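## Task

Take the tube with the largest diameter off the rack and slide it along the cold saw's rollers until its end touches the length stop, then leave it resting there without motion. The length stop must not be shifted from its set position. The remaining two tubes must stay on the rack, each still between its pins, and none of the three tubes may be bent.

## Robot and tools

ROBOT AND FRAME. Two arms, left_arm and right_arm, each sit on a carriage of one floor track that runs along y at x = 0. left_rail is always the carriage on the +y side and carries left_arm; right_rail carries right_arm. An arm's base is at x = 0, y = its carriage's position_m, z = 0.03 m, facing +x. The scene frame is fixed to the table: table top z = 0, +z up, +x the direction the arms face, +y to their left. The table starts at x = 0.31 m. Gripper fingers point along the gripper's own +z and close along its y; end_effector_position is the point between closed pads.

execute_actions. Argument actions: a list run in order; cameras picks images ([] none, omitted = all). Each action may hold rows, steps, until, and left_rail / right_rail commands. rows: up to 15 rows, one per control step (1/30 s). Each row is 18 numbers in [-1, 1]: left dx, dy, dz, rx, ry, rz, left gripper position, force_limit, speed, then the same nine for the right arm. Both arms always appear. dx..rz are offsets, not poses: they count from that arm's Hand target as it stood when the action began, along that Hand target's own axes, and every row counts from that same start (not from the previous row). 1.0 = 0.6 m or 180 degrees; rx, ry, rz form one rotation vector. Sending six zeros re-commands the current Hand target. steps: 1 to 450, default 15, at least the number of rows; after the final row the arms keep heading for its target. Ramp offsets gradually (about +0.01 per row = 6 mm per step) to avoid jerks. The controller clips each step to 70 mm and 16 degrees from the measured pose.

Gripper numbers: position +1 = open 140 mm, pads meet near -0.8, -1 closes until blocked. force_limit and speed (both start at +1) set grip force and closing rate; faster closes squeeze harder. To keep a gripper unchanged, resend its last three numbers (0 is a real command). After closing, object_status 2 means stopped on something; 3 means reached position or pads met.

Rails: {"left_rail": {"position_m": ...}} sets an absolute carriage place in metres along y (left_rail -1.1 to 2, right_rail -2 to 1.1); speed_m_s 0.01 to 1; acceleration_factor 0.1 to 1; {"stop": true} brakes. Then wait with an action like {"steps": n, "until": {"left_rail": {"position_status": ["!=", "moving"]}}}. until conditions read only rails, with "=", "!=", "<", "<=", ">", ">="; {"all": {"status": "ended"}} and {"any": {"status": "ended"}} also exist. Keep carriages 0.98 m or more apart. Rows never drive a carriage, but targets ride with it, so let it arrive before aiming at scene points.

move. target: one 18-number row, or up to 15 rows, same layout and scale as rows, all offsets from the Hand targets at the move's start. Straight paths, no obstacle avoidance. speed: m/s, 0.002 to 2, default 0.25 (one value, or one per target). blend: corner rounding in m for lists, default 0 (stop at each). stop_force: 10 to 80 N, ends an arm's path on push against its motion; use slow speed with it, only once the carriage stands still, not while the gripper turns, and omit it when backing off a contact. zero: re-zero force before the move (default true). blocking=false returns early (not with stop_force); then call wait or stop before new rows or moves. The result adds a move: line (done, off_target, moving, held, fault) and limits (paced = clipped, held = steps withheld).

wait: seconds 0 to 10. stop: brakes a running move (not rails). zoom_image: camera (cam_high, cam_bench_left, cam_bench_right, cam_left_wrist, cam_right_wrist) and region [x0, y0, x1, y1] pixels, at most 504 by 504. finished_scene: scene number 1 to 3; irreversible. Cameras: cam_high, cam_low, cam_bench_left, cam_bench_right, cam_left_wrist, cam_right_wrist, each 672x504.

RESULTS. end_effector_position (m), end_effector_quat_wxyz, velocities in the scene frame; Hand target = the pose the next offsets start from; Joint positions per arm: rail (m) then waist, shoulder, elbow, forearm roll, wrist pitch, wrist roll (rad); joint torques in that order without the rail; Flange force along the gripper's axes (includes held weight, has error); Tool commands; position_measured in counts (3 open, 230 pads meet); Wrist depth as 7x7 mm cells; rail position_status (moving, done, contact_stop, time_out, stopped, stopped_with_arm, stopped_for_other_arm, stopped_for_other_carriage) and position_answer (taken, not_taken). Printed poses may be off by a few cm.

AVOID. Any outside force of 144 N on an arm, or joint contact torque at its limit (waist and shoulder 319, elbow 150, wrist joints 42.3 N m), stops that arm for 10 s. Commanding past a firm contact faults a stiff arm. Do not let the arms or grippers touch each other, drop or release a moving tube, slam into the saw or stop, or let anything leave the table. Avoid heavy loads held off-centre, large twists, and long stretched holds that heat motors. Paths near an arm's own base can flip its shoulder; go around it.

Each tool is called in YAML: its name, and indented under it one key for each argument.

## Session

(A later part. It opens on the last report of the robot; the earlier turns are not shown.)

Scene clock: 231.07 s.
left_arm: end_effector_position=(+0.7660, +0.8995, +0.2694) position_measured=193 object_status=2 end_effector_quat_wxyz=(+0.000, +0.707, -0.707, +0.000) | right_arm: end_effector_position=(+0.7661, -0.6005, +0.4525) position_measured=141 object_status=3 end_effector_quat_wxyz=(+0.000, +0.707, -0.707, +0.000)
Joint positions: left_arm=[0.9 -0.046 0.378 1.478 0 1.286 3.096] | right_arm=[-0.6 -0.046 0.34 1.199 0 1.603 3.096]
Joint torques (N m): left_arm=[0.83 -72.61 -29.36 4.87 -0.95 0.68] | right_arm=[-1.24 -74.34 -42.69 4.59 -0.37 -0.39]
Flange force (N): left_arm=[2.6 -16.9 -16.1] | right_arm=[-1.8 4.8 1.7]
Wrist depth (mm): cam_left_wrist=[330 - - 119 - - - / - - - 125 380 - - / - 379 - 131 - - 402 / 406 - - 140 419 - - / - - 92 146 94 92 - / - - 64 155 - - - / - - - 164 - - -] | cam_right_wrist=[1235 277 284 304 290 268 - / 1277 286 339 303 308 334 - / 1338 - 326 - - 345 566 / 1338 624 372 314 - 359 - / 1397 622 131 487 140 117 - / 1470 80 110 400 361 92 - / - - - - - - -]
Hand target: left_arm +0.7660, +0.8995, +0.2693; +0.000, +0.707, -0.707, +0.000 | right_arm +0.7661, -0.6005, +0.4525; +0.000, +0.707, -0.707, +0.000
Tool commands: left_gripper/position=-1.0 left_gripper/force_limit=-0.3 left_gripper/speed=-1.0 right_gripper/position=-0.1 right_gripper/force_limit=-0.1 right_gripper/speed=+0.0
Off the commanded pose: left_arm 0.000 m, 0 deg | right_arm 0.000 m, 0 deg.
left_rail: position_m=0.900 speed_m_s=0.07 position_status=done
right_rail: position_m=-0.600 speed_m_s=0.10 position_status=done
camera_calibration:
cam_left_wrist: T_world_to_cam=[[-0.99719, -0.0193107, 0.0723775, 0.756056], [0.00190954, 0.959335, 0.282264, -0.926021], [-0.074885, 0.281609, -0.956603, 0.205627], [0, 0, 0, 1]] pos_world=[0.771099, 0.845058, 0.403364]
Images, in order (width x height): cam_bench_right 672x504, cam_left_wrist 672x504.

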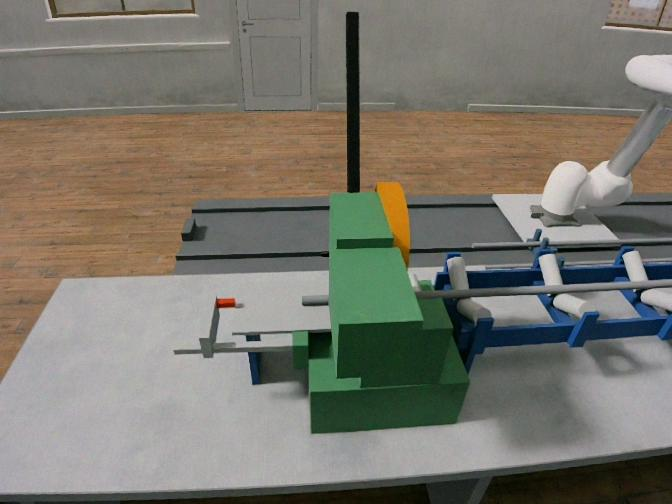

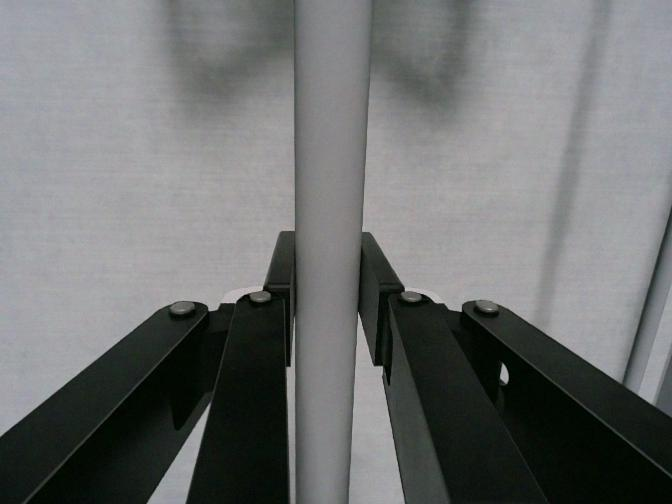

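execute_actions:
  actions:
    - {"left_rail":{"position_m":0.78},"steps":250,"until":{"all":{"status":"ended"}}}
  cameras: ["cam_bench_right"]

zoom_image:
  camera: "cam_bench_right"
  region: [200, 270, 320, 360]

move:
  target: [0.15,0,0,0,0,0,-1,-0.3,-1,0,0,0,0,0,0,-0.1,-0.1,0]
  speed: 0.012
  stop_force: 12
  cameras: ["cam_bench_right"]

zoom_image:
  camera: "cam_bench_right"
  region: [200, 270, 320, 360]

Scene clock: 244.27 s.
left_arm: end_effector_position=(+0.7660, +0.7795, +0.2693) position_measured=193 object_status=2 end_effector_quat_wxyz=(+0.000, +0.707, -0.707, +0.000) | right_arm: end_effector_position=(+0.7661, -0.6005, +0.4525) position_measured=141 object_status=3 end_effector_quat_wxyz=(+0.000, +0.707, -0.707, +0.000)
Joint positions: left_arm=[0.78 -0.046 0.378 1.478 0 1.286 3.096] | right_arm=[-0.6 -0.046 0.34 1.199 0 1.603 3.096]
Joint torques (N m): left_arm=[-0.06 -63.86 -23.42 4.62 -1.14 0.76] | right_arm=[-1.13 -73.97 -42.79 4.58 -0.32 -0.37]
Flange force (N): left_arm=[1.2 -16.2 -27.3] | right_arm=[-1.8 6.0 2.1]
Wrist depth (mm): cam_left_wrist=[- 340 357 119 371 - 367 / - 362 365 124 390 - - / - 387 - 130 - - - / 399 - 402 139 420 441 - / 409 - 92 144 94 85 - / - - 64 - - - - / - - - 165 - - -] | cam_right_wrist=[1201 266 280 293 288 267 - / 1330 285 303 303 306 334 - / 1330 - 356 - - 566 - / 1354 - 366 - - 590 - / 1406 635 130 497 140 358 593 / 1461 80 110 379 360 92 - / - - - 362 - - -]
Hand target: left_arm +0.7660, +0.7795, +0.2693; +0.000, +0.707, -0.707, +0.000 | right_arm +0.7661, -0.6005, +0.4525; +0.000, +0.707, -0.707, +0.000
Tool commands: left_gripper/position=-1.0 left_gripper/force_limit=-0.3 left_gripper/speed=-1.0 right_gripper/position=-0.1 right_gripper/force_limit=-0.1 right_gripper/speed=+0.0
Off the commanded pose: left_arm 0.000 m, 0 deg | right_arm 0.000 m, 0 deg.
left_rail: position_m=0.780 speed_m_s=0.07 position_status=done
right_rail: position_m=-0.600 speed_m_s=0.10 position_status=done
Images, in order (width x height): cam_bench_right 672x504.

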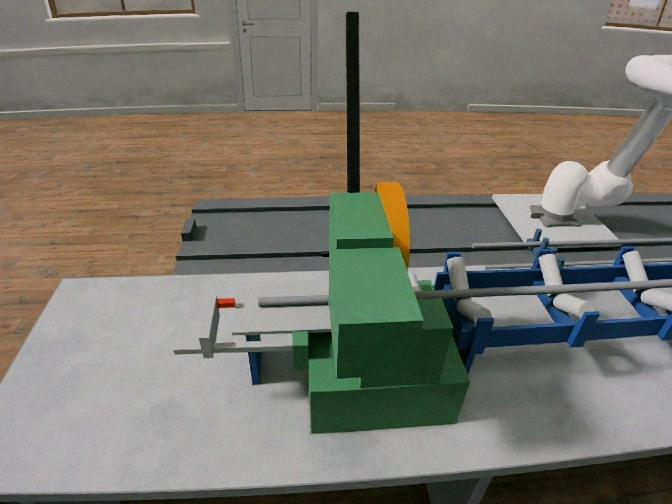

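Scaled by 4.200.

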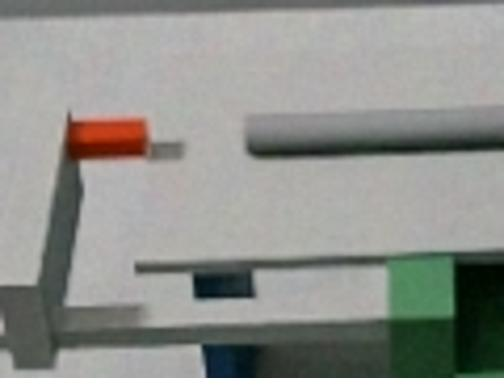

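Scene clock: 250.33 s.
left_arm: end_effector_position=(+0.7660, +0.7142, +0.2692) position_measured=193 object_status=2 end_effector_quat_wxyz=(+0.000, +0.707, -0.707, +0.000) | right_arm: end_effector_position=(+0.7661, -0.6005, +0.4525) position_measured=141 object_status=3 end_effector_quat_wxyz=(+0.000, +0.707, -0.707, +0.000)
Joint positions: left_arm=[0.78 -0.131 0.382 1.471 0 1.288 3.011] | right_arm=[-0.6 -0.046 0.34 1.199 0 1.603 3.096]
Joint torques (N m): left_arm=[-9.22 -70.04 -28.17 0.35 -1.71 0.78] | right_arm=[-0.89 -74.28 -42.69 4.51 -0.36 -0.39]
Flange force (N): left_arm=[-9.1 -16.1 -21.0] | right_arm=[-1.3 5.1 1.7]
Wrist depth (mm): cam_left_wrist=[- 352 349 117 365 - 365 / 367 - 360 122 379 380 397 / 376 393 392 130 391 413 - / - 403 - 141 417 397 - / - - 92 - 94 85 457 / - - 65 156 - - - / - - - 163 - - -] | cam_right_wrist=[1208 273 285 298 289 265 - / 1307 280 333 310 303 325 - / 1363 - 346 - - 347 - / 1379 - 371 - 567 366 - / 1414 - 131 487 140 117 - / 1442 80 110 365 363 92 - / - - - 663 - - -]
Hand target: left_arm +0.7660, +0.7142, +0.2693; +0.000, +0.707, -0.707, +0.000 (not the last commanded pose) | right_arm +0.7661, -0.6005, +0.4525; +0.000, +0.707, -0.707, +0.000
Off the commanded pose: left_arm 0.025 m, 0 deg | right_arm 0.000 m, 0 deg.
left_rail: position_m=0.780 speed_m_s=0.07 position_status=done
right_rail: position_m=-0.600 speed_m_s=0.10 position_status=done
move: contact (left_arm)
Images, in order (width x height): cam_bench_right 672x504.

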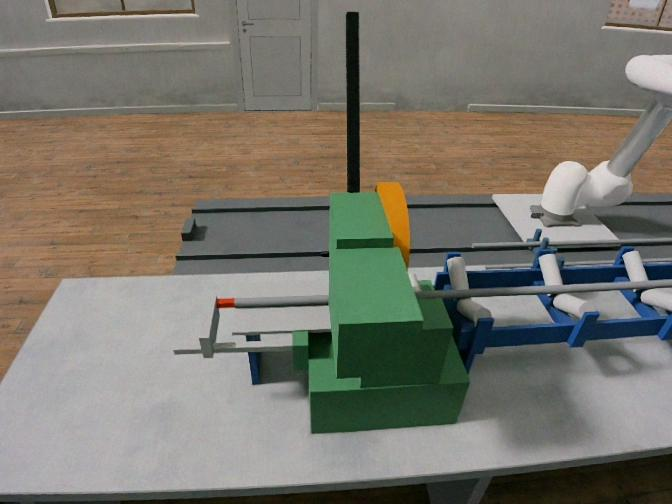

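Scaled by 4.200.

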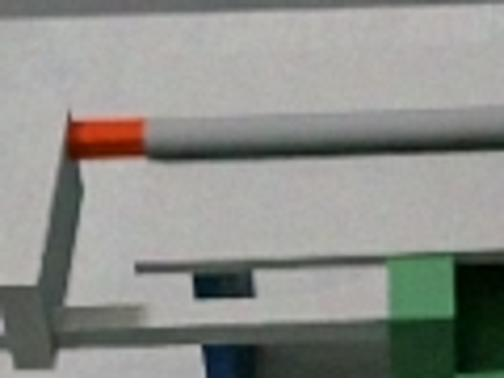

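move:
  target: [0,0,-0.007,0,0,0,-1,-0.3,-1,0,0,0,0,0,0,-0.1,-0.1,0]
  speed: 0.01
  cameras: []

execute_actions:
  actions:
    - {"rows":[[0,0,0,0,0,0,-0.2,-0.3,-1,0,0,0,0,0,0,-0.1,-0.1,0]],"steps":60}
  cameras: ["cam_bench_right","cam_left_wrist"]

zoom_image:
  camera: "cam_bench_right"
  region: [200, 270, 320, 360]

Scene clock: 262.70 s.
left_arm: end_effector_position=(+0.7660, +0.7142, +0.2734) position_measured=193 object_status=2 end_effector_quat_wxyz=(+0.000, +0.707, -0.707, +0.000) | right_arm: end_effector_position=(+0.7661, -0.6005, +0.4525) position_measured=141 object_status=3 end_effector_quat_wxyz=(+0.000, +0.707, -0.707, +0.000)
Joint positions: left_arm=[0.78 -0.131 0.38 1.466 0 1.295 3.011] | right_arm=[-0.6 -0.046 0.34 1.199 0 1.603 3.096]
Joint torques (N m): left_arm=[-8.72 -92.17 -41.7 0.39 -1.35 0.76] | right_arm=[-1.14 -74.17 -42.45 4.59 -0.4 -0.37]
Flange force (N): left_arm=[-8.4 -20.5 6.6] | right_arm=[-2.1 4.6 1.4]
Wrist depth (mm): cam_left_wrist=[342 - 350 118 373 - 372 / - 360 - 123 - 389 406 / - - 386 130 397 - - / - 410 406 138 428 - - / - - 92 143 98 85 480 / - - 65 152 - - - / - - - 165 - - -] | cam_right_wrist=[1182 271 282 294 286 266 405 / 1307 291 301 304 387 331 - / 1277 569 343 315 587 368 - / 1371 - 363 - - 360 - / 1423 635 130 488 140 117 - / 1442 80 110 366 360 92 - / - - - - - - -]
Hand target: left_arm +0.7660, +0.7142, +0.2735; +0.000, +0.707, -0.707, +0.000 | right_arm +0.7661, -0.6005, +0.4525; +0.000, +0.707, -0.707, +0.000
Off the commanded pose: left_arm 0.000 m, 0 deg | right_arm 0.000 m, 0 deg.
left_rail: position_m=0.780 speed_m_s=0.07 position_status=done
right_rail: position_m=-0.600 speed_m_s=0.10 position_status=done
move: done
No camera images: "cameras" was empty.

Scene clock: 264.90 s.
left_arm: end_effector_position=(+0.7660, +0.7142, +0.2735) position_measured=154 object_status=3 end_effector_quat_wxyz=(+0.000, +0.707, -0.707, +0.000) | right_arm: end_effector_position=(+0.7661, -0.6005, +0.4525) position_measured=141 object_status=3 end_effector_quat_wxyz=(+0.000, +0.707, -0.707, +0.000)
Joint positions: left_arm=[0.78 -0.131 0.38 1.466 0 1.295 3.011] | right_arm=[-0.6 -0.046 0.34 1.199 0 1.603 3.096]
Joint torques (N m): left_arm=[1.5 -87.24 -37.73 4.91 -0.65 0.69] | right_arm=[-1.17 -74.23 -42.58 4.57 -0.41 -0.36]
Flange force (N): left_arm=[4.6 -19.2 0.2] | right_arm=[-1.5 4.5 1.6]
Wrist depth (mm): cam_left_wrist=[349 353 352 121 365 368 375 / 356 368 370 126 378 393 - / - - 381 132 - 402 - / - - 166 139 419 437 441 / - 90 95 146 115 96 - / - 72 71 157 - - - / - - - 165 - - -] | cam_right_wrist=[1284 268 283 296 289 265 - / 1322 297 328 316 307 325 - / 1315 - 379 572 - 349 - / 1338 - 373 601 - 358 - / 1423 - 131 507 156 118 - / 1480 80 110 381 361 92 - / - - - - - - -]
Hand target: left_arm +0.7660, +0.7142, +0.2735; +0.000, +0.707, -0.707, +0.000 | right_arm +0.7661, -0.6005, +0.4525; +0.000, +0.707, -0.707, +0.000
Off the commanded pose: left_arm 0.000 m, 0 deg | right_arm 0.000 m, 0 deg.
left_rail: position_m=0.780 speed_m_s=0.07 position_status=done
right_rail: position_m=-0.600 speed_m_s=0.10 position_status=done
camera_calibration:
cam_left_wrist: T_world_to_cam=[[-0.997168, -0.0195009, 0.0726369, 0.752184], [0.00180988, 0.959298, 0.28239, -0.749364], [-0.0751873, 0.281722, -0.956546, 0.261867], [0, 0, 0, 1]] pos_world=[0.771099, 0.659758, 0.407464]
Images, in order (width x height): cam_bench_right 672x504, cam_left_wrist 672x504.

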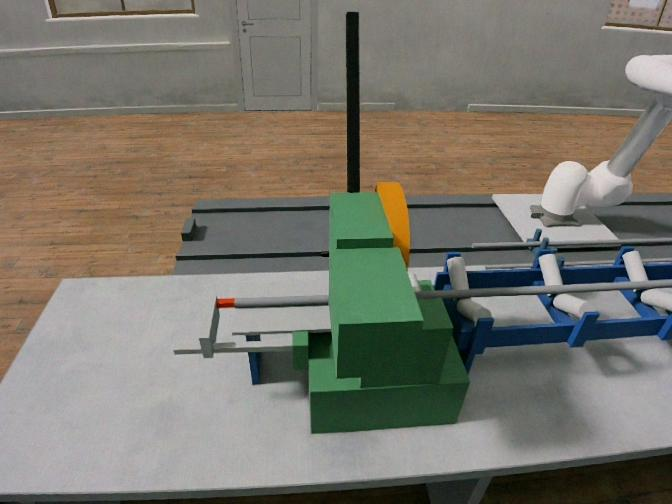

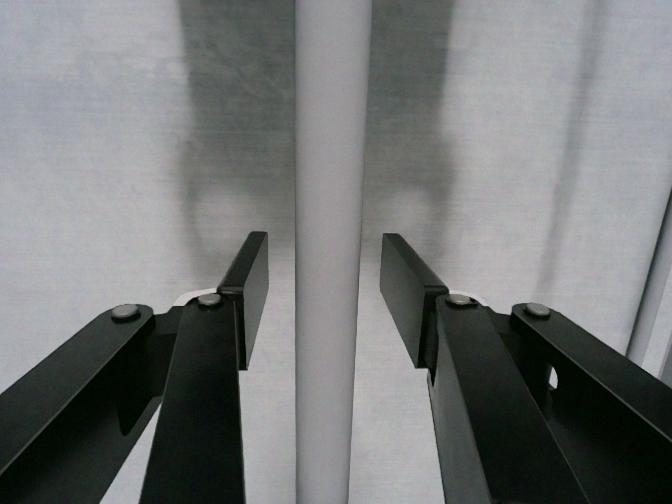

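Scaled by 4.200.

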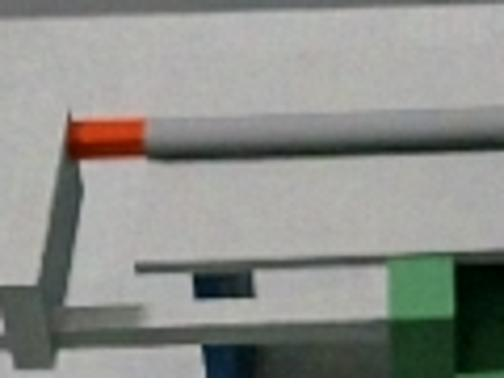

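move:
  target: [0,0,-0.25,0,0,0,-0.2,-0.3,-1,0,0,0,0,0,0,-0.1,-0.1,0]
  speed: 0.15
  cameras: ["cam_bench_left"]

finished_scene:
  scene: 2

Scene clock: 271.43 s.
left_arm: end_effector_position=(+0.7660, +0.7142, +0.4234) position_measured=154 object_status=3 end_effector_quat_wxyz=(+0.000, +0.707, -0.707, +0.000) | right_arm: end_effector_position=(+0.7661, -0.6005, +0.4525) position_measured=141 object_status=3 end_effector_quat_wxyz=(+0.000, +0.707, -0.707, +0.000)
Joint positions: left_arm=[0.78 -0.131 0.344 1.245 0 1.553 3.011] | right_arm=[-0.6 -0.046 0.34 1.199 0 1.603 3.096]
Joint torques (N m): left_arm=[1.28 -84.96 -39.87 5.12 -0.55 0.73] | right_arm=[-1.25 -74.48 -42.61 4.64 -0.34 -0.28]
Flange force (N): left_arm=[4.6 -19.4 -3.2] | right_arm=[-1.8 4.3 1.7]
Wrist depth (mm): cam_left_wrist=[- - 487 - 500 488 506 / 500 501 520 524 516 526 - / - 527 - - - - - / - - 155 - 574 - 590 / - 90 99 - 115 96 614 / - 72 - - - - - / - - - 697 - - -] | cam_right_wrist=[1354 267 281 296 287 267 522 / 1451 286 302 304 387 325 550 / 1322 - 343 - 580 369 - / 1354 - 366 - 580 368 - / 1414 - 131 486 156 116 - / 1451 80 110 376 360 92 - / - - - - - - -]
Hand target: left_arm +0.7660, +0.7141, +0.4235; +0.000, +0.707, -0.707, +0.000 | right_arm +0.7661, -0.6005, +0.4525; +0.000, +0.707, -0.707, +0.000
Off the commanded pose: left_arm 0.000 m, 0 deg | right_arm 0.000 m, 0 deg.
left_rail: position_m=0.780 speed_m_s=0.07 position_status=done
right_rail: position_m=-0.600 speed_m_s=0.10 position_status=done
move: done
Images, in order (width x height): cam_bench_left 672x504.

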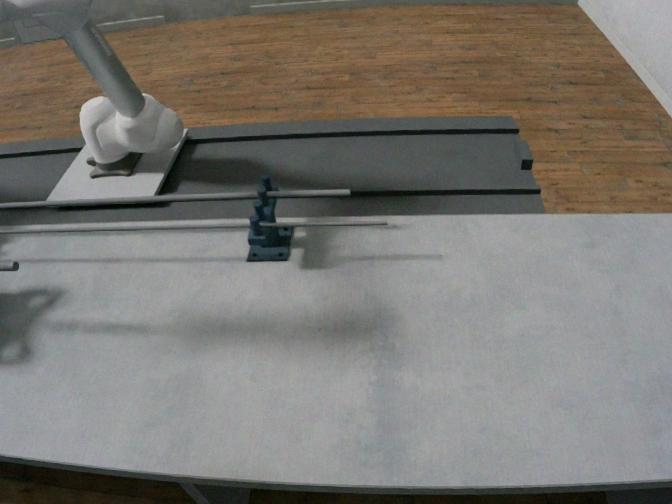

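The scene is finished: the task was done.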